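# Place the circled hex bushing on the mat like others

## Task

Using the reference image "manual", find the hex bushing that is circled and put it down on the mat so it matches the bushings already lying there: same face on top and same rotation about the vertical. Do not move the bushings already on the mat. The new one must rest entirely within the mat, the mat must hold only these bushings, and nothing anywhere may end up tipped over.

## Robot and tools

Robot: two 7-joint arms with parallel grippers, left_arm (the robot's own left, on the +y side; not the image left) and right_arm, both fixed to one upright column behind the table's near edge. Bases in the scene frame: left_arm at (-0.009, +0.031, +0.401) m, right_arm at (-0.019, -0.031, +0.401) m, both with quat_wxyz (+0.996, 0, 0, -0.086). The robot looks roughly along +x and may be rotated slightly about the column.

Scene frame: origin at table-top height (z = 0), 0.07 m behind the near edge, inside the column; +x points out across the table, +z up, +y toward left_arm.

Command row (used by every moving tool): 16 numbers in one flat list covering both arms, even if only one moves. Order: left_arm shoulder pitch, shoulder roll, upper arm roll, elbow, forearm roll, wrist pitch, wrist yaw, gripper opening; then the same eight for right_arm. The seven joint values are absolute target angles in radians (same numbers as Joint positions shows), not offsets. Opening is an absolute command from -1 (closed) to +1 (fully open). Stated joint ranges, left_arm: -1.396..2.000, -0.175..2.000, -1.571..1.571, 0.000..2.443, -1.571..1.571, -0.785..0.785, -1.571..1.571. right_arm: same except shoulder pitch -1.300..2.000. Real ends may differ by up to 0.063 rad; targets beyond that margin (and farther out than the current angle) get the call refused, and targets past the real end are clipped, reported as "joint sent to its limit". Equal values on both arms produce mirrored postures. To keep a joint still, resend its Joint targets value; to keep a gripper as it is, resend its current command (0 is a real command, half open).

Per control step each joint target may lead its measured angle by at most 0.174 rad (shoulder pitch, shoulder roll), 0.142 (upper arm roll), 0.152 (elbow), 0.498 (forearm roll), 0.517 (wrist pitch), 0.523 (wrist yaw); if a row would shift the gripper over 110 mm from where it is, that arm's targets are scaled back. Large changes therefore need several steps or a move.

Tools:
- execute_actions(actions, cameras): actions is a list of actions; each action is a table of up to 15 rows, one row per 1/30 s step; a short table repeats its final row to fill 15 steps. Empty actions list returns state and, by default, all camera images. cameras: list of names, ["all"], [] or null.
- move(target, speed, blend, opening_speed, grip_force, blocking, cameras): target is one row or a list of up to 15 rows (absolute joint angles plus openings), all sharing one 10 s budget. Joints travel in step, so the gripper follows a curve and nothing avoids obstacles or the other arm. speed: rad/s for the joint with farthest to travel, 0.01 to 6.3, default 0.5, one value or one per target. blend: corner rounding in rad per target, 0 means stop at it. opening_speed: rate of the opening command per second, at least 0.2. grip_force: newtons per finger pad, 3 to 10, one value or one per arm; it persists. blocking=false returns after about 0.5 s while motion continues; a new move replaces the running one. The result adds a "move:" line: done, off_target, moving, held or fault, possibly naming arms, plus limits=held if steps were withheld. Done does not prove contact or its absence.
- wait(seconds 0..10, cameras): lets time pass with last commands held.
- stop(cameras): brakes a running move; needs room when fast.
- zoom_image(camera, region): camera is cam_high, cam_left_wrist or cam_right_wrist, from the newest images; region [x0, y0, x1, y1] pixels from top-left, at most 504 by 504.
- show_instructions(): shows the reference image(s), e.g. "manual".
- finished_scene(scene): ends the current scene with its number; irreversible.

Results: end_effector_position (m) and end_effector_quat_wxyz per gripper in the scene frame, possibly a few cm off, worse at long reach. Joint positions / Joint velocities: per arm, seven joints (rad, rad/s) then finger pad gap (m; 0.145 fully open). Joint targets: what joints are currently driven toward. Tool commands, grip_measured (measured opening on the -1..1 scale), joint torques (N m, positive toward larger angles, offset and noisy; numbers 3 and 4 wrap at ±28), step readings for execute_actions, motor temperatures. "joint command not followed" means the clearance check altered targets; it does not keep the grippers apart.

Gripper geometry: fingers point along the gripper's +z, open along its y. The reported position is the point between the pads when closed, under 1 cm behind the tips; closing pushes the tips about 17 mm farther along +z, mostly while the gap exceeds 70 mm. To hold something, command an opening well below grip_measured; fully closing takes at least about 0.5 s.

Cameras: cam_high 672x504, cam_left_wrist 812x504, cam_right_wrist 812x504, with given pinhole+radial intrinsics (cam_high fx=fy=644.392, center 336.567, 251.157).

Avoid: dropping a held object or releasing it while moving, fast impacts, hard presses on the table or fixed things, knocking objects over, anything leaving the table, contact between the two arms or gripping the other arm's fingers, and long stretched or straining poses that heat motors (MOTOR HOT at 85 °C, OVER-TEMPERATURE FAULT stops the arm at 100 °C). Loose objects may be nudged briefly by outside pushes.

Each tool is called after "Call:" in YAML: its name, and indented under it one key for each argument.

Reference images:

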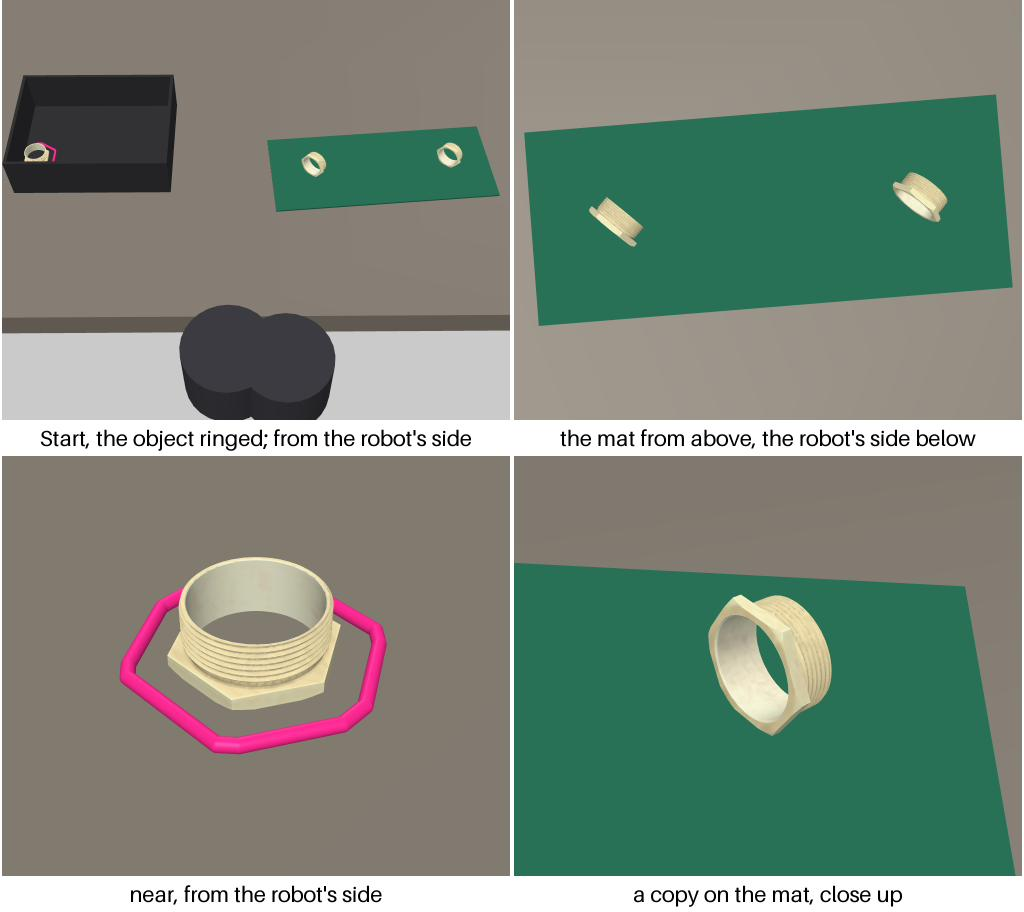

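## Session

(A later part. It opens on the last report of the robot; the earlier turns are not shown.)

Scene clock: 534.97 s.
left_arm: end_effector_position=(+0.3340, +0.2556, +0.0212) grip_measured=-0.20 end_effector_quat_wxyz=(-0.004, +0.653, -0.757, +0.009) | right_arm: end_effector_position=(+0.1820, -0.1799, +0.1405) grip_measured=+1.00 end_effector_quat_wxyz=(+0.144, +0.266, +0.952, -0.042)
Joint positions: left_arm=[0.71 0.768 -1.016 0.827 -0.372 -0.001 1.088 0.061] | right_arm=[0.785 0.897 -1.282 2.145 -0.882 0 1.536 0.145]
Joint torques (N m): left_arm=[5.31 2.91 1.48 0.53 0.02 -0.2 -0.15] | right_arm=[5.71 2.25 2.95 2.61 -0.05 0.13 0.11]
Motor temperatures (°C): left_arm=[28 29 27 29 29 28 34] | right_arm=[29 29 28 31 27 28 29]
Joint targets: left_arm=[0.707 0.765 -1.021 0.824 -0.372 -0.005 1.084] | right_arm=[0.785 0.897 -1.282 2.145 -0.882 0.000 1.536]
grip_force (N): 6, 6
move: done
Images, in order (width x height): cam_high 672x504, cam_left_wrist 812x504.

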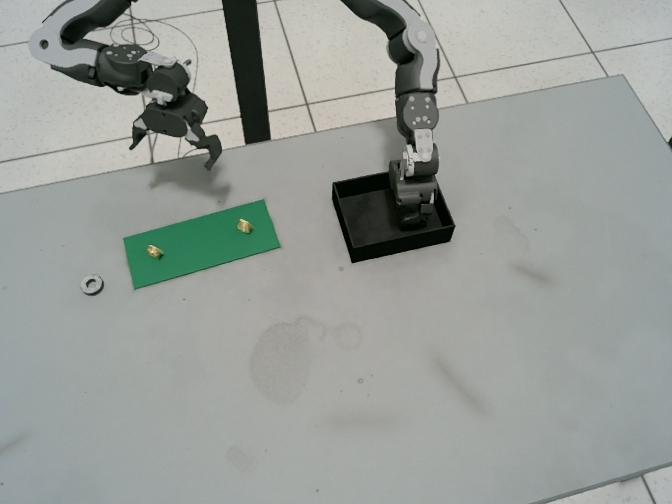

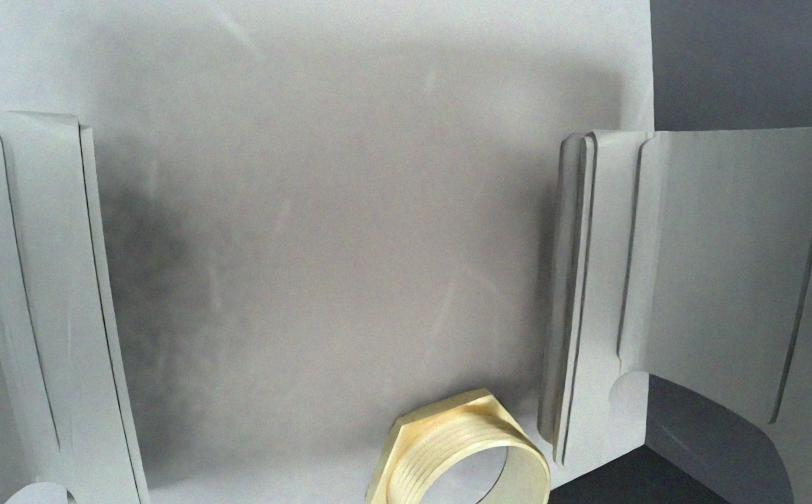

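Call:
move:
  target:
    - [0.714,0.737,-1.021,0.758,-0.372,-0.005,1.084,-0.2,0.785,0.897,-1.282,2.145,-0.882,0,1.536,1]
    - [0.714,0.737,-1.021,0.758,-0.372,-0.005,1.084,-0.95,0.785,0.897,-1.282,2.145,-0.882,0,1.536,1]
  speed: 0.25
  opening_speed: 0.6
  cameras: ["cam_left_wrist","cam_high"]

Call:
zoom_image:
  camera: "cam_high"
  region: [370, 150, 460, 240]

Scene clock: 557.70 s.
left_arm: end_effector_position=(+0.3345, +0.2598, +0.0152) grip_measured=-0.71 end_effector_quat_wxyz=(-0.003, +0.666, -0.746, +0.005) | right_arm: end_effector_position=(+0.1820, -0.1799, +0.1405) grip_measured=+1.00 end_effector_quat_wxyz=(+0.144, +0.266, +0.952, -0.042)
Joint positions: left_arm=[0.716 0.742 -1.016 0.762 -0.371 -0.004 1.077 0.022] | right_arm=[0.785 0.897 -1.282 2.145 -0.882 0 1.536 0.145]
Joint torques (N m): left_arm=[5.68 2.6 1.25 0.18 0.04 -0.16 0.26] | right_arm=[5.66 2.23 2.92 2.62 -0.04 0.13 0.1]
Joint targets: left_arm=[0.714 0.737 -1.021 0.758 -0.371 -0.007 1.084] | right_arm=[0.785 0.897 -1.282 2.145 -0.882 0.000 1.536]
grip_force (N): 6, 6
move: done
Images, in order (width x height): cam_high 672x504, cam_left_wrist 812x504.

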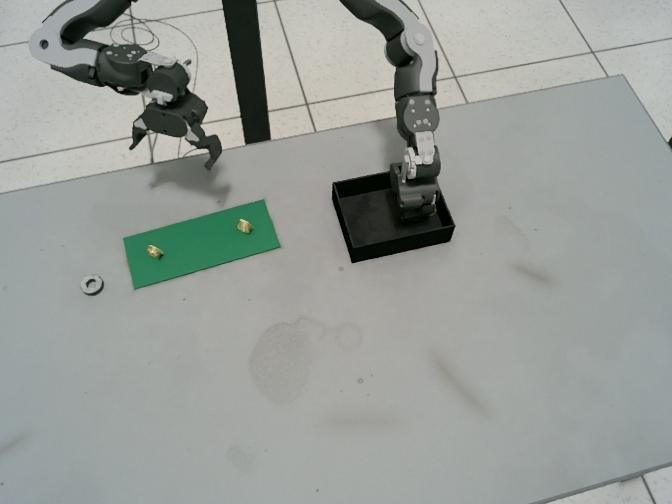

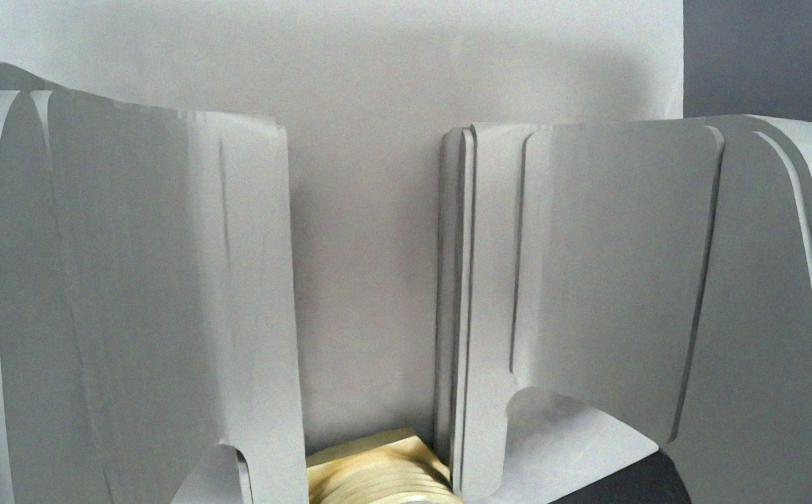

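Scaled by 5.600 from the camera's 672x504 image, which has a finer 960x720 frame.

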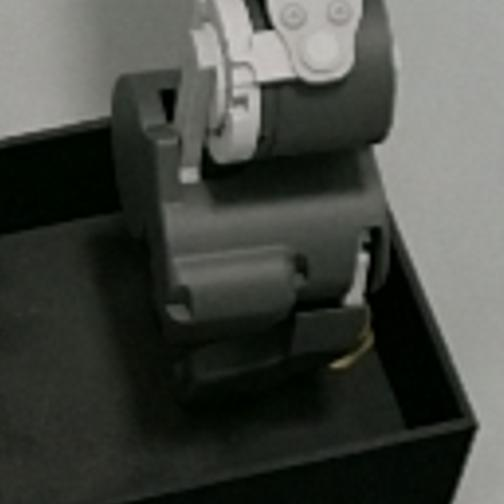

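Call:
move:
  target: [0.809,0.607,-1.021,0.675,-0.372,-0.005,1.084,-0.95,0.785,0.897,-1.282,2.145,-0.882,0,1.536,1]
  speed: 0.2
  cameras: ["cam_left_wrist","cam_high"]

Call:
zoom_image:
  camera: "cam_high"
  region: [370, 150, 460, 240]

Scene clock: 567.53 s.
left_arm: end_effector_position=(+0.3635, +0.2107, +0.0229) grip_measured=-0.95 end_effector_quat_wxyz=(+0.005, +0.658, -0.751, +0.043) | right_arm: end_effector_position=(+0.1820, -0.1799, +0.1405) grip_measured=+1.00 end_effector_quat_wxyz=(+0.144, +0.266, +0.952, -0.042)
Joint positions: left_arm=[0.805 0.607 -1.016 0.676 -0.372 -0.001 1.082 0.004] | right_arm=[0.785 0.897 -1.282 2.145 -0.882 0 1.536 0.145]
Joint torques (N m): left_arm=[7.64 2.41 1.17 0.65 0 -0.14 0.05] | right_arm=[5.76 2.33 2.91 2.58 -0.04 0.14 0.11]
Joint targets: left_arm=[0.809 0.607 -1.021 0.674 -0.373 -0.003 1.083] | right_arm=[0.785 0.897 -1.282 2.145 -0.882 0.000 1.536]
grip_force (N): 6, 6
move: done
Images, in order (width x height): cam_high 672x504, cam_left_wrist 812x504.

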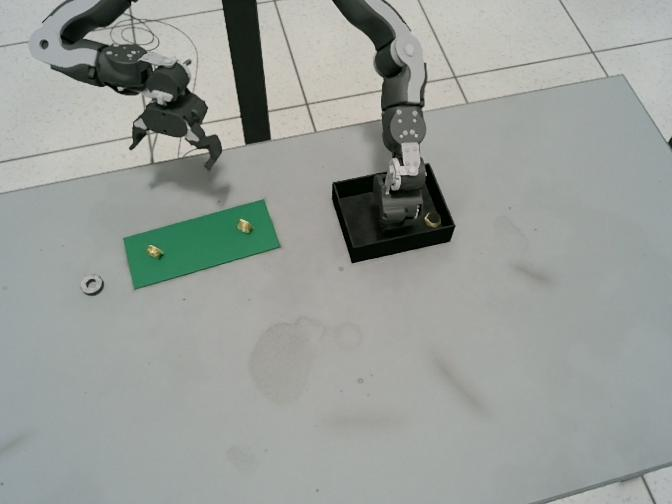

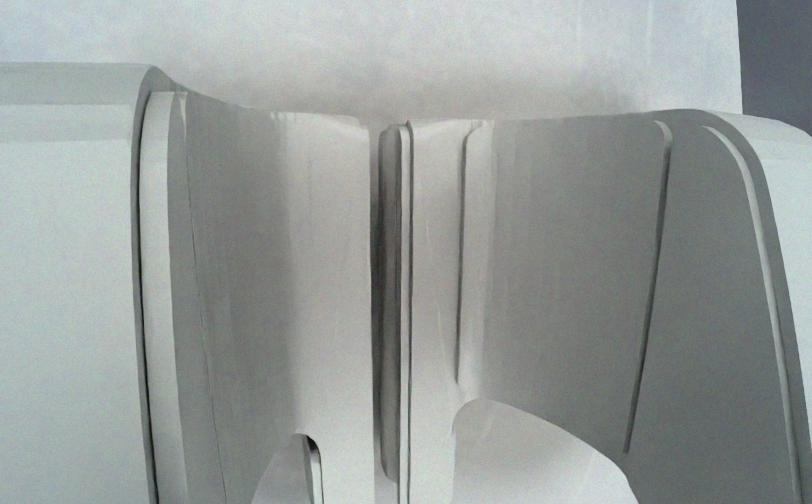

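Scaled by 5.600 from the camera's 672x504 image, which has a finer 960x720 frame.

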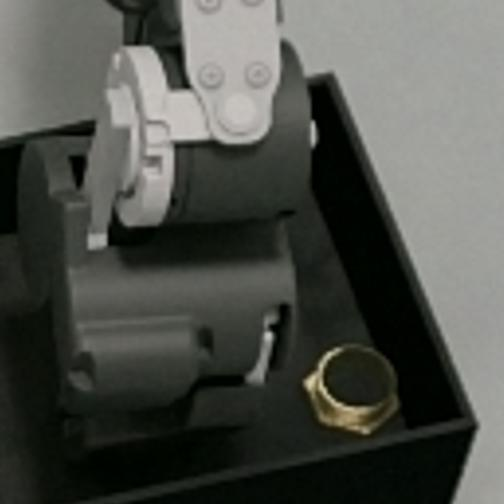

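Call:
move:
  target:
    - [0.66,0.72,-0.97,0.95,-0.37,-0.005,1.0,-1,0.785,0.897,-1.282,2.145,-0.882,0,1.536,1]
    - [0.621,0.957,-0.916,1.075,-0.359,0.013,0.83,-1,0.785,0.897,-1.282,2.145,-0.882,0,1.536,1]
  speed: 0.5
  blend: [0.03,0]
  cameras: ["cam_left_wrist","cam_high"]

Call:
zoom_image:
  camera: "cam_high"
  region: [370, 150, 460, 240]

Scene clock: 649.70 s.
left_arm: end_effector_position=(+0.3670, +0.2726, +0.0642) grip_measured=-1.00 end_effector_quat_wxyz=(-0.112, +0.633, -0.755, +0.129) | right_arm: end_effector_position=(+0.1820, -0.1799, +0.1405) grip_measured=+1.00 end_effector_quat_wxyz=(+0.144, +0.266, +0.952, -0.042)
Joint positions: left_arm=[0.626 0.96 -0.92 1.074 -0.36 0.01 0.844 0] | right_arm=[0.785 0.897 -1.282 2.145 -0.882 0 1.536 0.145]
Joint torques (N m): left_arm=[4.47 3.55 3.73 1.44 0.02 -0.01 -0.36] | right_arm=[5.66 2.33 2.95 2.54 -0.04 0.16 0.11]
Joint targets: left_arm=[0.621 0.957 -0.916 1.076 -0.359 0.012 0.839] | right_arm=[0.785 0.897 -1.282 2.145 -0.882 0.000 1.536]
grip_force (N): 6, 6
move: off_target (left_arm); left_arm: the wrist yaw is farthest, 0.014 rad from its target
Images, in order (width x height): cam_high 672x504, cam_left_wrist 812x504.

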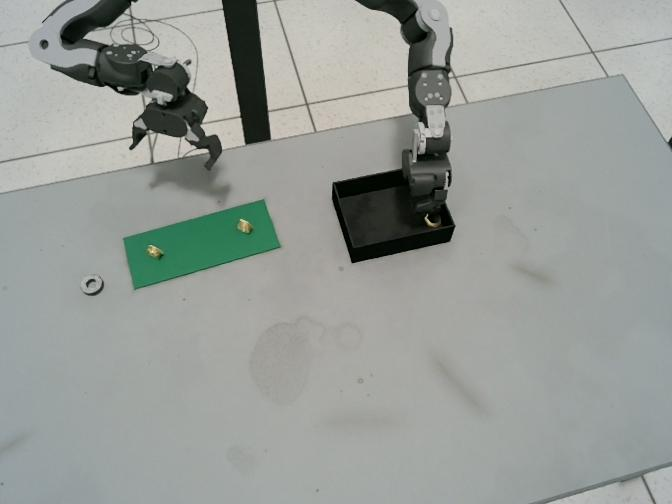

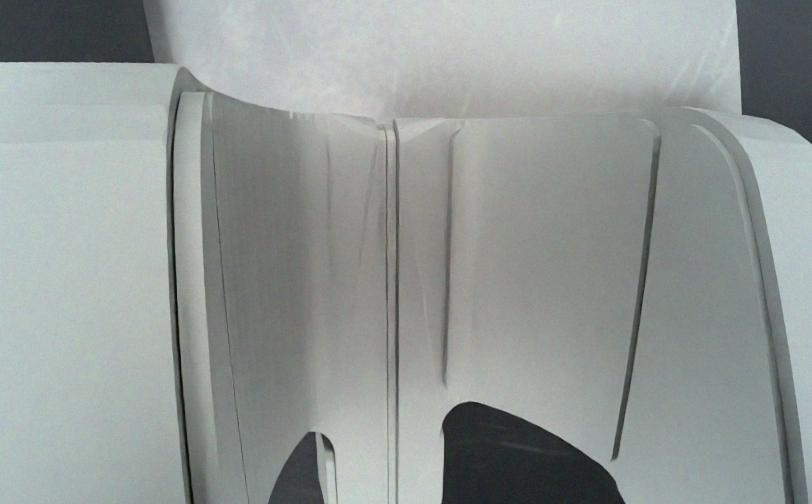

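Scaled by 5.600 from the camera's 672x504 image, which has a finer 960x720 frame.

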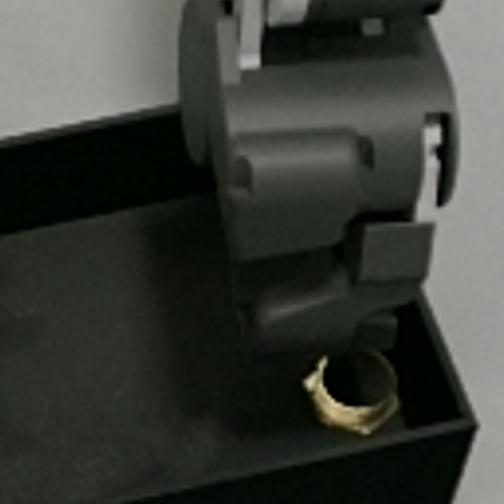

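Call:
move:
  target:
    - [0.590,0.95,-0.97,1.06,-0.363,-0.03,0.75,-1,0.785,0.897,-1.282,2.145,-0.882,0,1.536,1]
    - [0.605,0.847,-1.024,0.872,-0.367,-0.08,0.667,-1,0.785,0.897,-1.282,2.145,-0.882,0,1.536,1]
  speed: 0.25
  blend: [0.03,0]
  cameras: ["cam_high"]

Call:
zoom_image:
  camera: "cam_high"
  region: [370, 150, 460, 240]

Scene clock: 667.30 s.
left_arm: end_effector_position=(+0.3713, +0.2655, +0.0282) grip_measured=-1.00 end_effector_quat_wxyz=(-0.118, +0.619, -0.760, +0.160) | right_arm: end_effector_position=(+0.1820, -0.1799, +0.1405) grip_measured=+1.00 end_effector_quat_wxyz=(+0.144, +0.266, +0.952, -0.042)
Joint positions: left_arm=[0.621 0.863 -1 0.896 -0.362 -0.088 0.657 0] | right_arm=[0.785 0.897 -1.282 2.145 -0.882 0 1.536 0.145]
Joint torques (N m): left_arm=[2.28 0.88 -0.39 -0.85 -0.08 -0.14 -0.16] | right_arm=[5.74 2.33 2.96 2.54 -0.02 0.13 0.11]
Joint targets: left_arm=[0.605 0.847 -1.014 0.887 -0.364 -0.090 0.658] | right_arm=[0.785 0.897 -1.282 2.145 -0.882 0.000 1.536]
grip_force (N): 6, 6
move: off_target (left_arm); left_arm: the upper arm roll is farthest, 0.024 rad from its target
Images, in order (width x height): cam_high 672x504.

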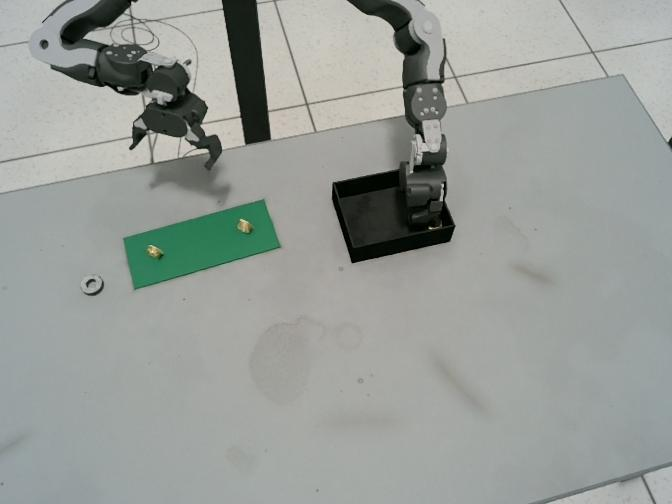

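Scaled by 5.600 from the camera's 672x504 image, which has a finer 960x720 frame.

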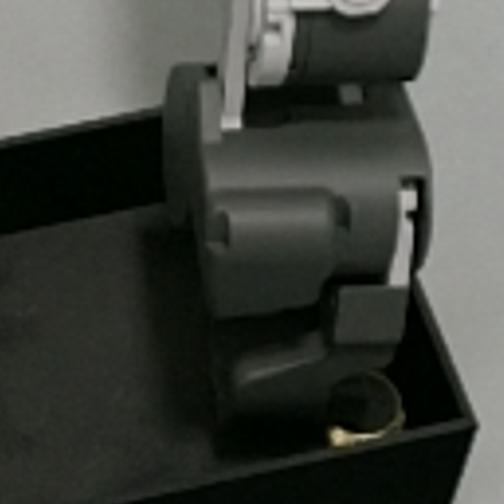

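Call:
move:
  target:
    - [0.590,0.95,-0.97,1.06,-0.363,-0.03,0.75,-1,0.785,0.897,-1.282,2.145,-0.882,0,1.536,1]
    - [0.61,1.02,-0.916,1.2,-0.359,0.013,0.83,-0.6,0.785,0.897,-1.282,2.145,-0.882,0,1.536,1]
  speed: 0.4
  blend: [0.03,0]
  cameras: ["cam_high","cam_left_wrist"]

Call:
zoom_image:
  camera: "cam_high"
  region: [370, 150, 460, 240]

Scene clock: 690.43 s.
left_arm: end_effector_position=(+0.3616, +0.2657, +0.0744) grip_measured=-0.60 end_effector_quat_wxyz=(-0.120, +0.608, -0.773, +0.135) | right_arm: end_effector_position=(+0.1820, -0.1799, +0.1405) grip_measured=+1.00 end_effector_quat_wxyz=(+0.144, +0.266, +0.952, -0.042)
Joint positions: left_arm=[0.608 1.015 -0.931 1.184 -0.363 0.021 0.835 0.03] | right_arm=[0.785 0.897 -1.282 2.145 -0.882 0 1.536 0.145]
Joint torques (N m): left_arm=[5.53 5.26 4.05 1.25 0.03 0.04 -0.03] | right_arm=[5.63 2.36 2.97 2.65 -0.04 0.16 0.11]
Joint targets: left_arm=[0.610 1.020 -0.927 1.185 -0.362 0.024 0.840] | right_arm=[0.785 0.897 -1.282 2.145 -0.882 0.000 1.536]
grip_force (N): 6, 6
move: off_target (left_arm); target 2's new numbers were sent with left_arm's elbow 0.016 rad from that target; left_arm: the elbow is farthest, 0.016 rad from its target
Images, in order (width x height): cam_high 672x504, cam_left_wrist 812x504.

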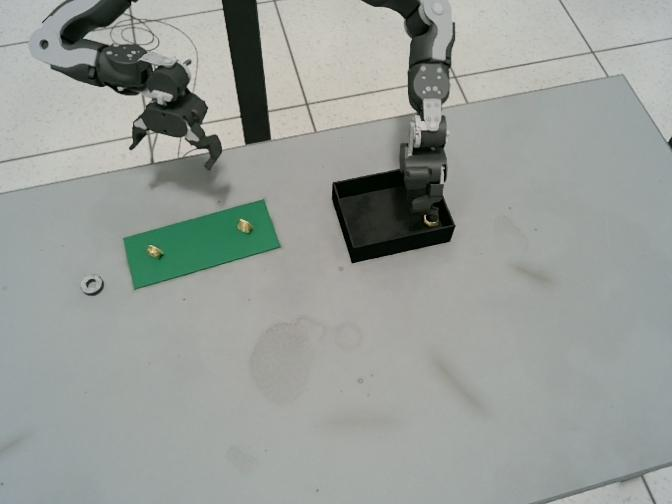

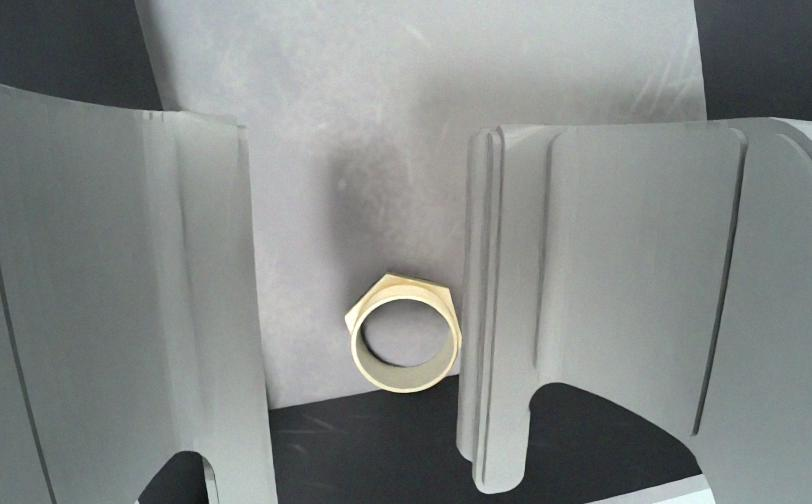

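Scaled by 5.600 from the camera's 672x504 image, which has a finer 960x720 frame.

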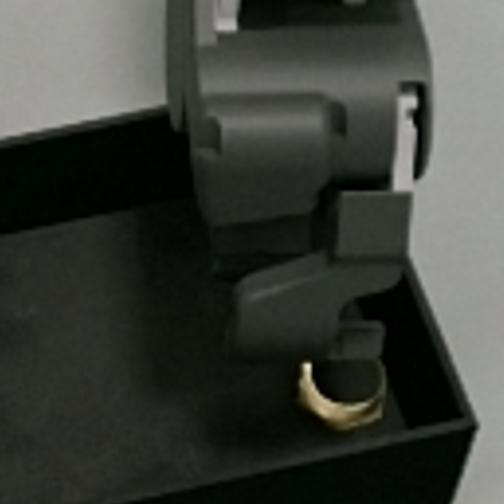

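Call:
move:
  target:
    - [0.63,0.93,-0.97,1.02,-0.363,-0.03,0.76,-0.3,0.785,0.897,-1.282,2.145,-0.882,0,1.536,1]
    - [0.645,0.810,-1.024,0.808,-0.367,-0.08,0.667,-0.3,0.785,0.897,-1.282,2.145,-0.882,0,1.536,1]
  speed: 0.3
  blend: [0.03,0]
  cameras: ["cam_high","cam_left_wrist"]

Call:
zoom_image:
  camera: "cam_high"
  region: [370, 150, 460, 240]

Scene clock: 714.17 s.
left_arm: end_effector_position=(+0.3721, +0.2706, +0.0241) grip_measured=-0.29 end_effector_quat_wxyz=(-0.110, +0.637, -0.751, +0.136) | right_arm: end_effector_position=(+0.1820, -0.1799, +0.1405) grip_measured=+1.00 end_effector_quat_wxyz=(+0.144, +0.266, +0.952, -0.042)
Joint positions: left_arm=[0.655 0.829 -1.012 0.83 -0.357 -0.074 0.706 0.054] | right_arm=[0.785 0.897 -1.282 2.145 -0.882 0 1.536 0.145]
Joint torques (N m): left_arm=[3.65 0.15 0.35 -0.44 -0.07 -0.25 -1.51] | right_arm=[5.68 2.28 2.95 2.58 -0.03 0.15 0.11]
Joint targets: left_arm=[0.645 0.810 -1.023 0.822 -0.360 -0.080 0.667] | right_arm=[0.785 0.897 -1.282 2.145 -0.882 0.000 1.536]
grip_force (N): 6, 6
move: off_target (left_arm); left_arm: the wrist yaw is farthest, 0.039 rad from its target
Images, in order (width x height): cam_high 672x504, cam_left_wrist 812x504.

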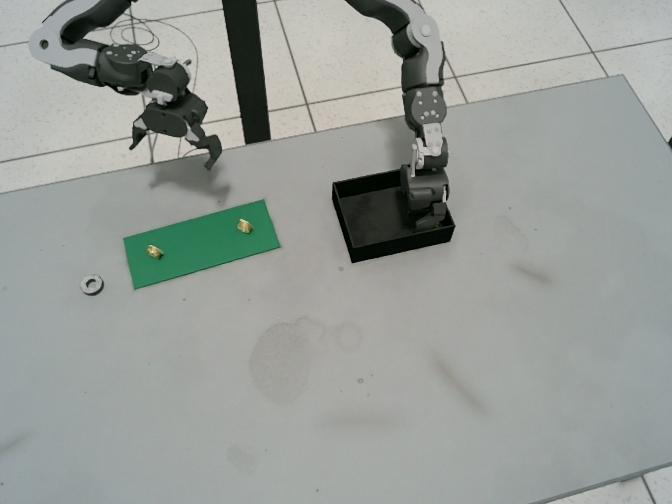

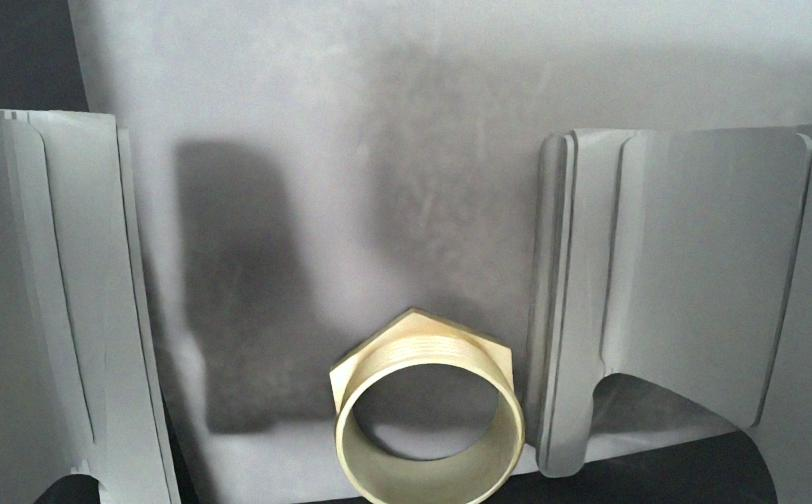

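Scaled by 5.600 from the camera's 672x504 image, which has a finer 960x720 frame.

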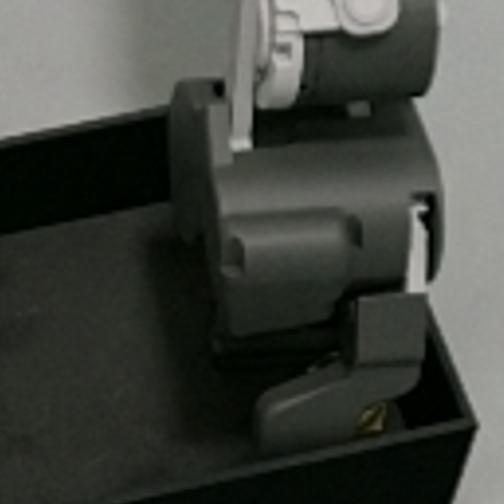

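Call:
move:
  target:
    - [0.65,0.826,-1.018,0.836,-0.36,-0.078,0.69,-0.3,0.785,0.897,-1.282,2.145,-0.882,0,1.536,1]
    - [0.65,0.826,-1.018,0.836,-0.36,-0.078,0.69,-0.95,0.785,0.897,-1.282,2.145,-0.882,0,1.536,1]
  speed: 0.3
  opening_speed: 0.6
  cameras: ["cam_high","cam_left_wrist"]

Call:
zoom_image:
  camera: "cam_high"
  region: [370, 150, 460, 240]

Scene clock: 725.27 s.
left_arm: end_effector_position=(+0.3762, +0.2729, +0.0255) grip_measured=-0.92 end_effector_quat_wxyz=(-0.123, +0.634, -0.750, +0.143) | right_arm: end_effector_position=(+0.1820, -0.1799, +0.1405) grip_measured=+1.00 end_effector_quat_wxyz=(+0.144, +0.266, +0.952, -0.042)
Joint positions: left_arm=[0.655 0.831 -1.013 0.825 -0.366 -0.076 0.675 0.006] | right_arm=[0.785 0.897 -1.282 2.145 -0.882 0 1.536 0.145]
Joint torques (N m): left_arm=[4.71 3.1 1.44 0.39 -0.04 -0.19 -0.05] | right_arm=[5.6 2.23 2.89 2.55 -0.03 0.13 0.1]
Joint targets: left_arm=[0.650 0.826 -1.019 0.823 -0.367 -0.079 0.680] | right_arm=[0.785 0.897 -1.282 2.145 -0.882 0.000 1.536]
grip_force (N): 6, 6
move: off_target (left_arm); target 2's new numbers were sent with left_arm's wrist yaw 0.018 rad from that target; left_arm: the wrist yaw is farthest, 0.015 rad from its target
Images, in order (width x height): cam_high 672x504, cam_left_wrist 812x504.

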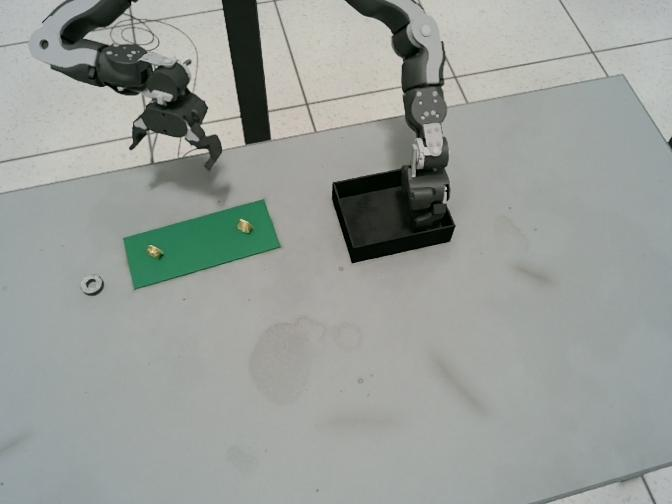

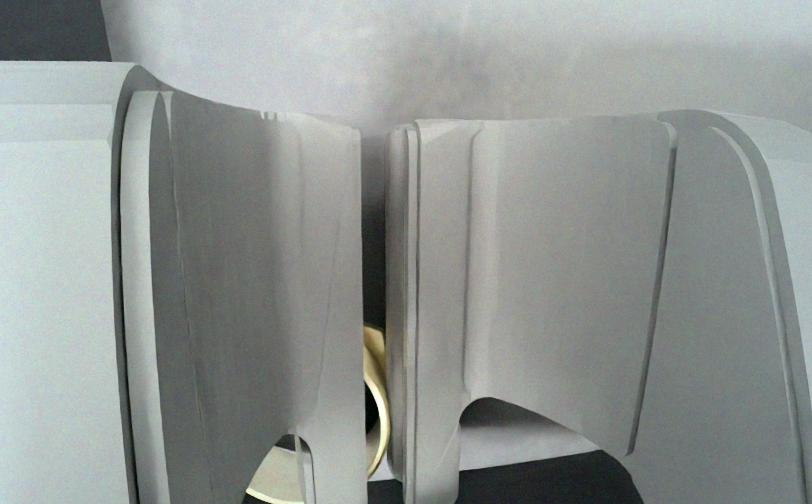

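Scaled by 5.600 from the camera's 672x504 image, which has a finer 960x720 frame.

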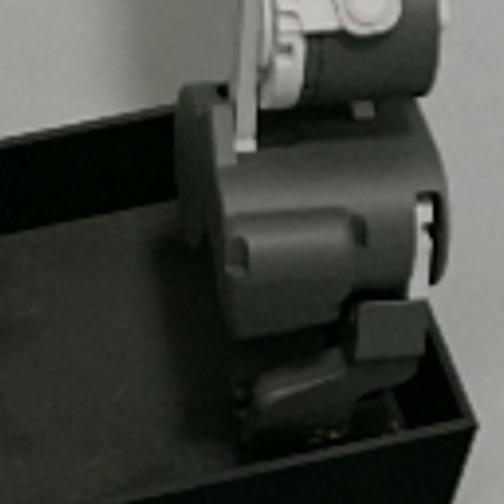

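Call:
move:
  target:
    - [0.65,0.826,-1.018,0.836,-0.36,-0.078,0.69,-1,0.785,0.897,-1.282,2.145,-0.882,0,1.536,1]
    - [0.61,1.02,-0.93,1.2,-0.36,0.02,0.83,-1,0.785,0.897,-1.282,2.145,-0.882,0,1.536,1]
  speed: 0.35
  grip_force: 10
  cameras: ["cam_high","cam_left_wrist"]

Call:
zoom_image:
  camera: "cam_high"
  region: [370, 150, 460, 240]

Scene clock: 738.43 s.
left_arm: end_effector_position=(+0.3622, +0.2604, +0.0759) grip_measured=-0.99 end_effector_quat_wxyz=(-0.117, +0.602, -0.777, +0.141) | right_arm: end_effector_position=(+0.1820, -0.1799, +0.1405) grip_measured=+1.00 end_effector_quat_wxyz=(+0.144, +0.266, +0.952, -0.042)
Joint positions: left_arm=[0.614 1.015 -0.937 1.196 -0.36 0.016 0.833 0.001] | right_arm=[0.785 0.897 -1.282 2.145 -0.882 0 1.536 0.145]
Joint torques (N m): left_arm=[4.23 5.34 4.48 1.37 -0.01 0.05 -0.03] | right_arm=[5.6 2.36 2.96 2.61 -0.02 0.16 0.11]
Joint targets: left_arm=[0.610 1.020 -0.931 1.198 -0.360 0.020 0.838] | right_arm=[0.785 0.897 -1.282 2.145 -0.882 0.000 1.536]
move: done
Images, in order (width x height): cam_high 672x504, cam_left_wrist 812x504.

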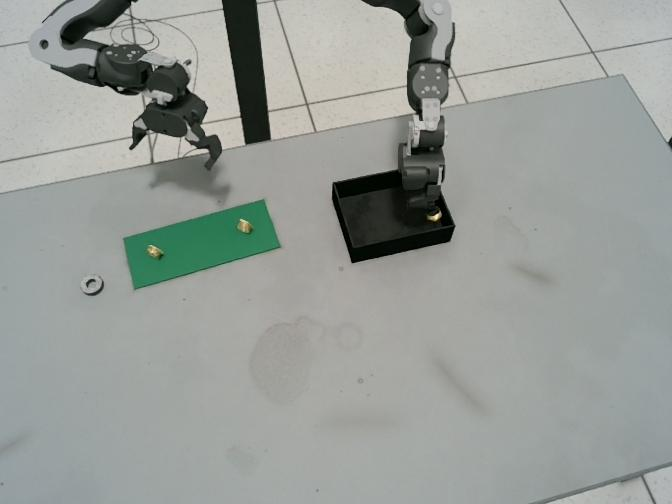

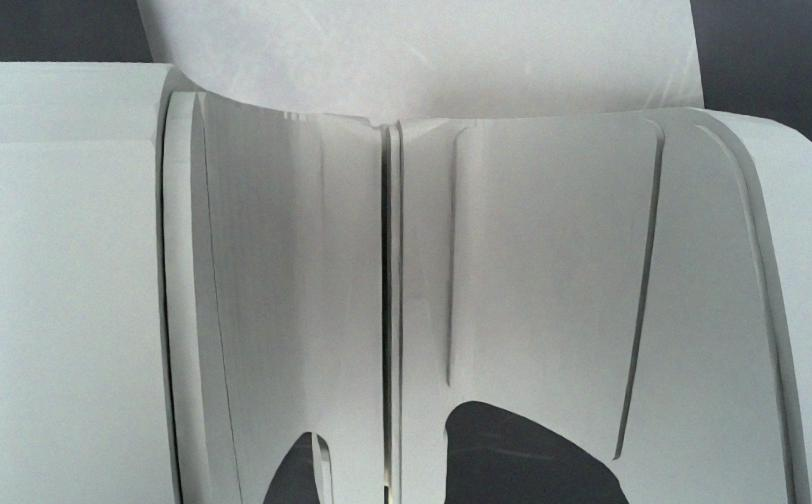

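Scaled by 5.600 from the camera's 672x504 image, which has a finer 960x720 frame.

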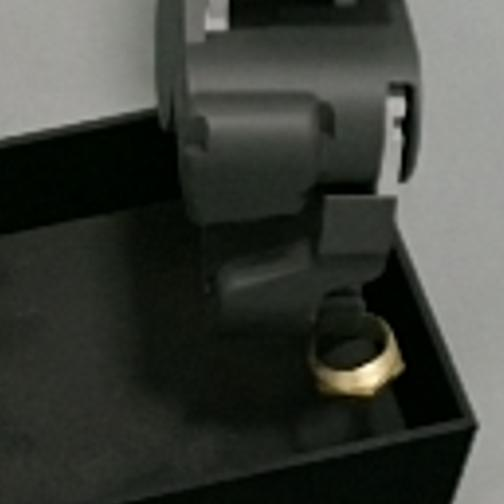

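Call:
move:
  target:
    - [0.6,1.19,-0.82,1.55,-0.36,0.12,1.0,-1,0.785,0.897,-1.282,2.145,-0.882,0,1.536,1]
    - [0.704,0.885,-1.337,1.543,0.609,-0.222,0.97,-1,0.785,0.897,-1.282,2.145,-0.882,0,1.536,1]
  speed: 0.6
  blend: [0.05,0]
  cameras: ["cam_high","cam_left_wrist"]

Call:
zoom_image:
  camera: "cam_high"
  region: [220, 100, 350, 230]

Scene clock: 805.33 s.
left_arm: end_effector_position=(+0.1909, +0.0192, +0.1276) grip_measured=-0.99 end_effector_quat_wxyz=(-0.445, -0.459, +0.713, -0.287) | right_arm: end_effector_position=(+0.1820, -0.1799, +0.1405) grip_measured=+1.00 end_effector_quat_wxyz=(+0.144, +0.266, +0.952, -0.042)
Joint positions: left_arm=[0.699 0.886 -1.331 1.546 0.603 -0.216 0.965 0.001] | right_arm=[0.785 0.897 -1.282 2.145 -0.882 0 1.536 0.145]
Joint torques (N m): left_arm=[5.76 1.73 1.89 1.2 0.59 -0.49 -0.15] | right_arm=[5.63 2.31 3.02 2.56 -0.03 0.13 0.12]
Joint targets: left_arm=[0.704 0.885 -1.336 1.542 0.608 -0.222 0.961] | right_arm=[0.785 0.897 -1.282 2.145 -0.882 0.000 1.536]
move: done
Images, in order (width x height): cam_high 672x504, cam_left_wrist 812x504.

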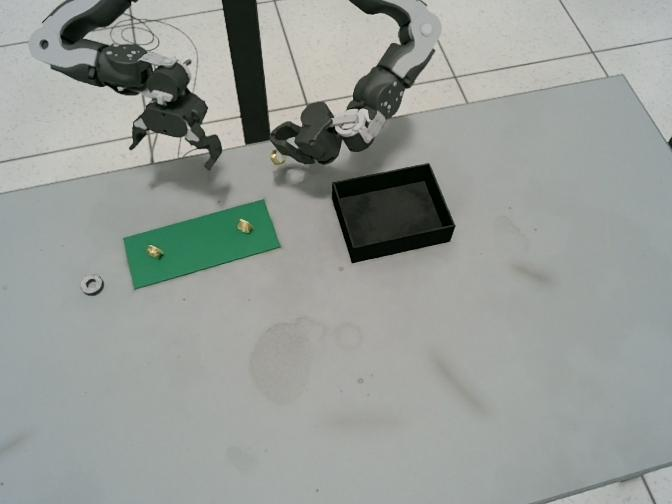

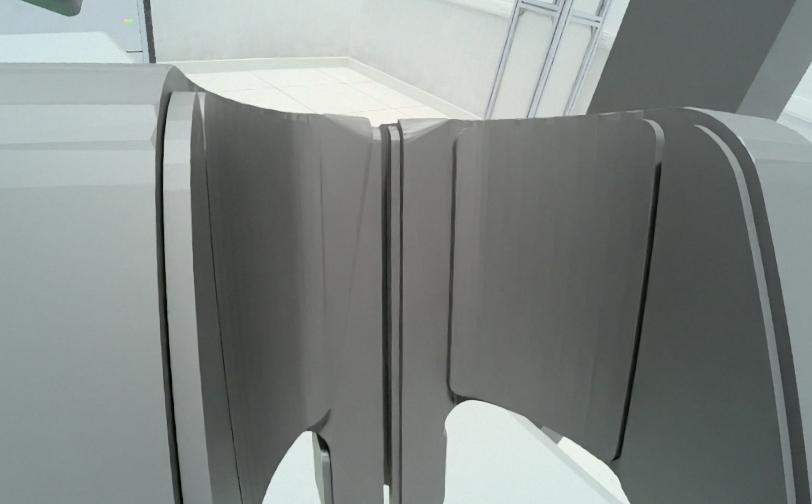

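Scaled by 3.877 from the camera's 672x504 image, which has a finer 960x720 frame.

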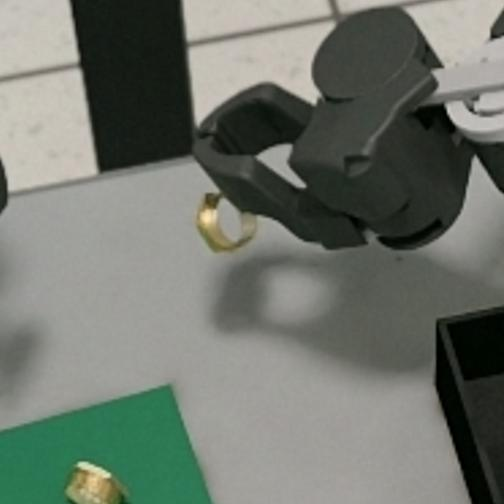

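Call:
move:
  target: [0.595,0.618,-1.387,1.04,0.521,-0.525,0.975,-1,0.785,0.897,-1.282,2.145,-0.882,0,1.536,1]
  speed: 0.4
  cameras: ["cam_high"]

Call:
zoom_image:
  camera: "cam_high"
  region: [240, 120, 340, 220]

Scene clock: 814.97 s.
left_arm: end_effector_position=(+0.1971, +0.0128, +0.0453) grip_measured=-0.99 end_effector_quat_wxyz=(-0.450, -0.448, +0.711, -0.304) | right_arm: end_effector_position=(+0.1820, -0.1799, +0.1405) grip_measured=+1.00 end_effector_quat_wxyz=(+0.144, +0.266, +0.952, -0.042)
Joint positions: left_arm=[0.603 0.616 -1.378 1.049 0.528 -0.539 0.972 0.001] | right_arm=[0.785 0.897 -1.282 2.145 -0.882 0 1.536 0.145]
Joint torques (N m): left_arm=[3.15 1.96 0.7 0.14 0.14 -0.18 0.1] | right_arm=[5.68 2.33 2.99 2.56 -0.04 0.14 0.11]
Joint targets: left_arm=[0.595 0.618 -1.386 1.041 0.521 -0.535 0.975] | right_arm=[0.785 0.897 -1.282 2.145 -0.882 0.000 1.536]
move: off_target (left_arm); left_arm: the wrist pitch is farthest, 0.014 rad from its target
Images, in order (width x height): cam_high 672x504.

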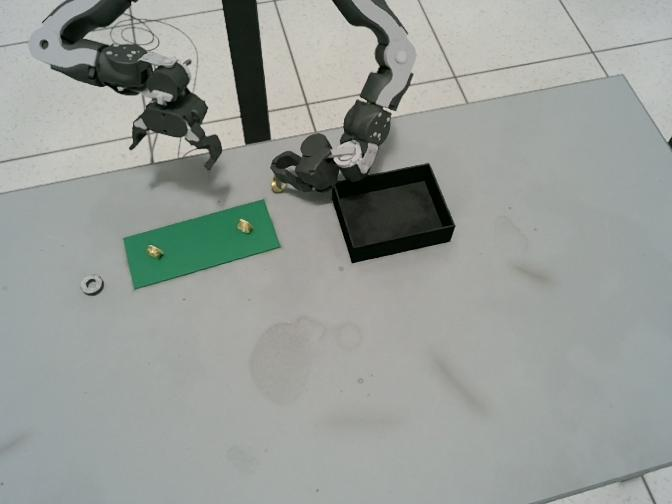

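Scaled by 5.040 from the camera's 672x504 image, which has a finer 960x720 frame.

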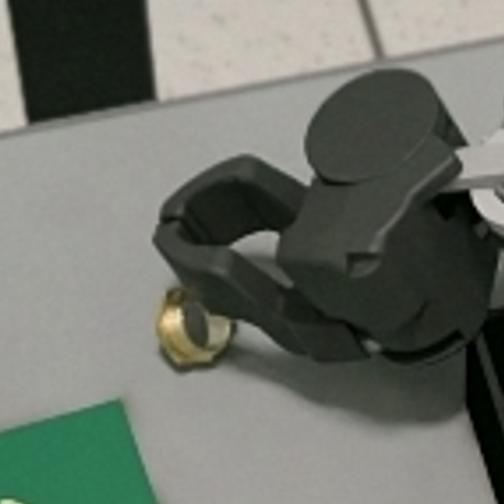

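Call:
move:
  target: [0.537,0.5895,-1.387,1.014,0.521,-0.525,0.975,-1,0.785,0.897,-1.282,2.145,-0.882,0,1.536,1]
  speed: 0.15
  cameras: ["cam_high"]

Call:
zoom_image:
  camera: "cam_high"
  region: [240, 120, 340, 220]

Scene clock: 833.10 s.
left_arm: end_effector_position=(+0.1789, +0.0057, +0.0376) grip_measured=-0.99 end_effector_quat_wxyz=(-0.478, -0.458, +0.687, -0.301) | right_arm: end_effector_position=(+0.1820, -0.1799, +0.1405) grip_measured=+1.00 end_effector_quat_wxyz=(+0.144, +0.266, +0.952, -0.042)
Joint positions: left_arm=[0.549 0.586 -1.378 1.028 0.562 -0.55 0.972 0] | right_arm=[0.785 0.897 -1.282 2.145 -0.882 0 1.536 0.145]
Joint torques (N m): left_arm=[2.04 2.28 0.46 -0.42 -0.65 0.4 0.12] | right_arm=[5.63 2.33 2.95 2.56 -0.03 0.14 0.12]
Joint targets: left_arm=[0.537 0.590 -1.386 1.016 0.532 -0.525 0.975] | right_arm=[0.785 0.897 -1.282 2.145 -0.882 0.000 1.536]
move: off_target (left_arm); left_arm: the forearm roll is farthest, 0.041 rad from its target
Images, in order (width x height): cam_high 672x504.

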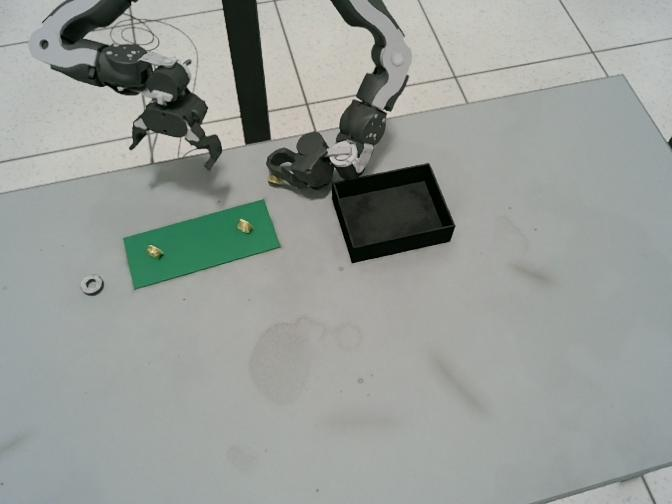

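Scaled by 5.040 from the camera's 672x504 image, which has a finer 960x720 frame.

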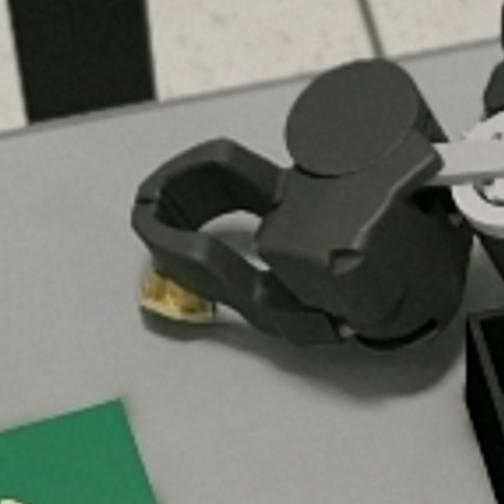

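Call:
move:
  target: [0.543,0.588,-1.382,1.018,0.54,-0.537,0.974,-0.6,0.785,0.897,-1.282,2.145,-0.882,0,1.536,1]
  speed: 0.15
  opening_speed: 0.4
  cameras: ["cam_high","cam_left_wrist"]

Call:
zoom_image:
  camera: "cam_high"
  region: [240, 120, 340, 220]

Scene clock: 842.33 s.
left_arm: end_effector_position=(+0.1734, +0.0127, +0.0308) grip_measured=-0.61 end_effector_quat_wxyz=(-0.475, -0.457, +0.698, -0.278) | right_arm: end_effector_position=(+0.1820, -0.1799, +0.1405) grip_measured=+1.00 end_effector_quat_wxyz=(+0.144, +0.266, +0.952, -0.042)
Joint positions: left_arm=[0.545 0.587 -1.38 1.018 0.534 -0.536 0.996 0.03] | right_arm=[0.785 0.897 -1.282 2.145 -0.882 0 1.536 0.145]
Joint torques (N m): left_arm=[4.23 1.7 1.4 1.05 0.17 -0.09 -0.39] | right_arm=[5.55 2.31 2.96 2.47 -0.03 0.15 0.1]
Joint targets: left_arm=[0.543 0.588 -1.384 1.016 0.529 -0.529 0.984] | right_arm=[0.785 0.897 -1.282 2.145 -0.882 0.000 1.536]
move: off_target (left_arm); left_arm: the wrist yaw is farthest, 0.022 rad from its target
Images, in order (width x height): cam_high 672x504, cam_left_wrist 812x504.

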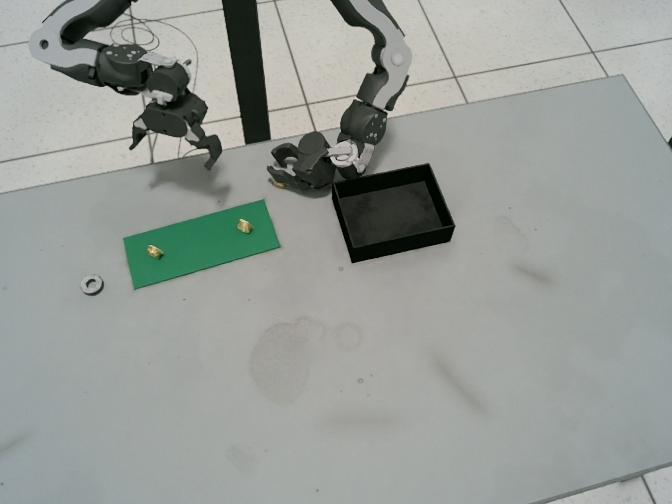

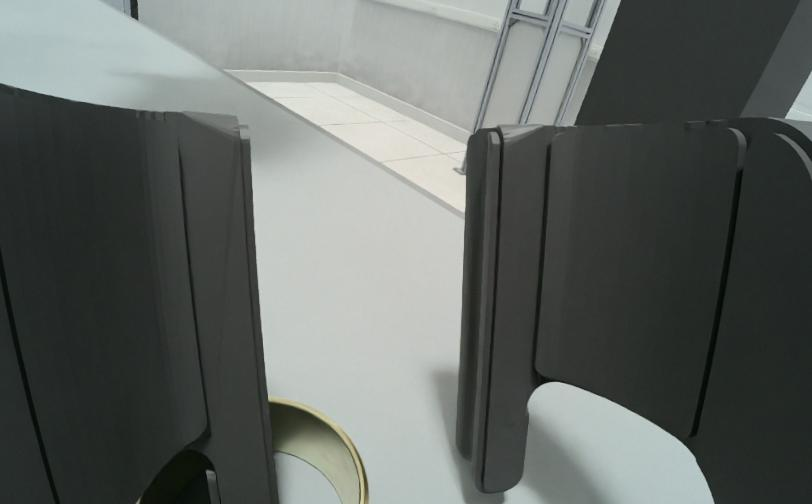

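Scaled by 5.040 from the camera's 672x504 image, which has a finer 960x720 frame.

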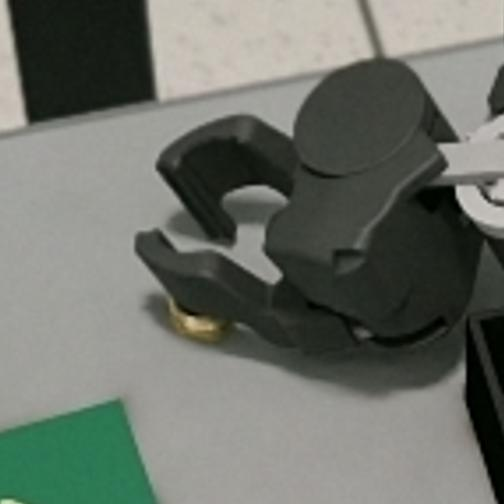

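Call:
zoom_image:
  camera: "cam_high"
  region: [260, 165, 300, 195]

Call:
zoom_image:
  camera: "cam_left_wrist"
  region: [180, 354, 480, 504]

Scaled by 12.600 from the camera's 672x504 image, which has a finer 960x720 frame.

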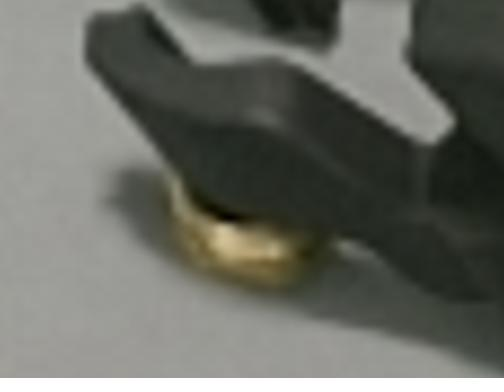

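Scaled by 1.680 from the camera's 812x504 image, which has a finer 957x594 frame.

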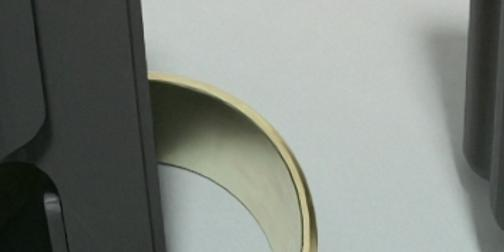

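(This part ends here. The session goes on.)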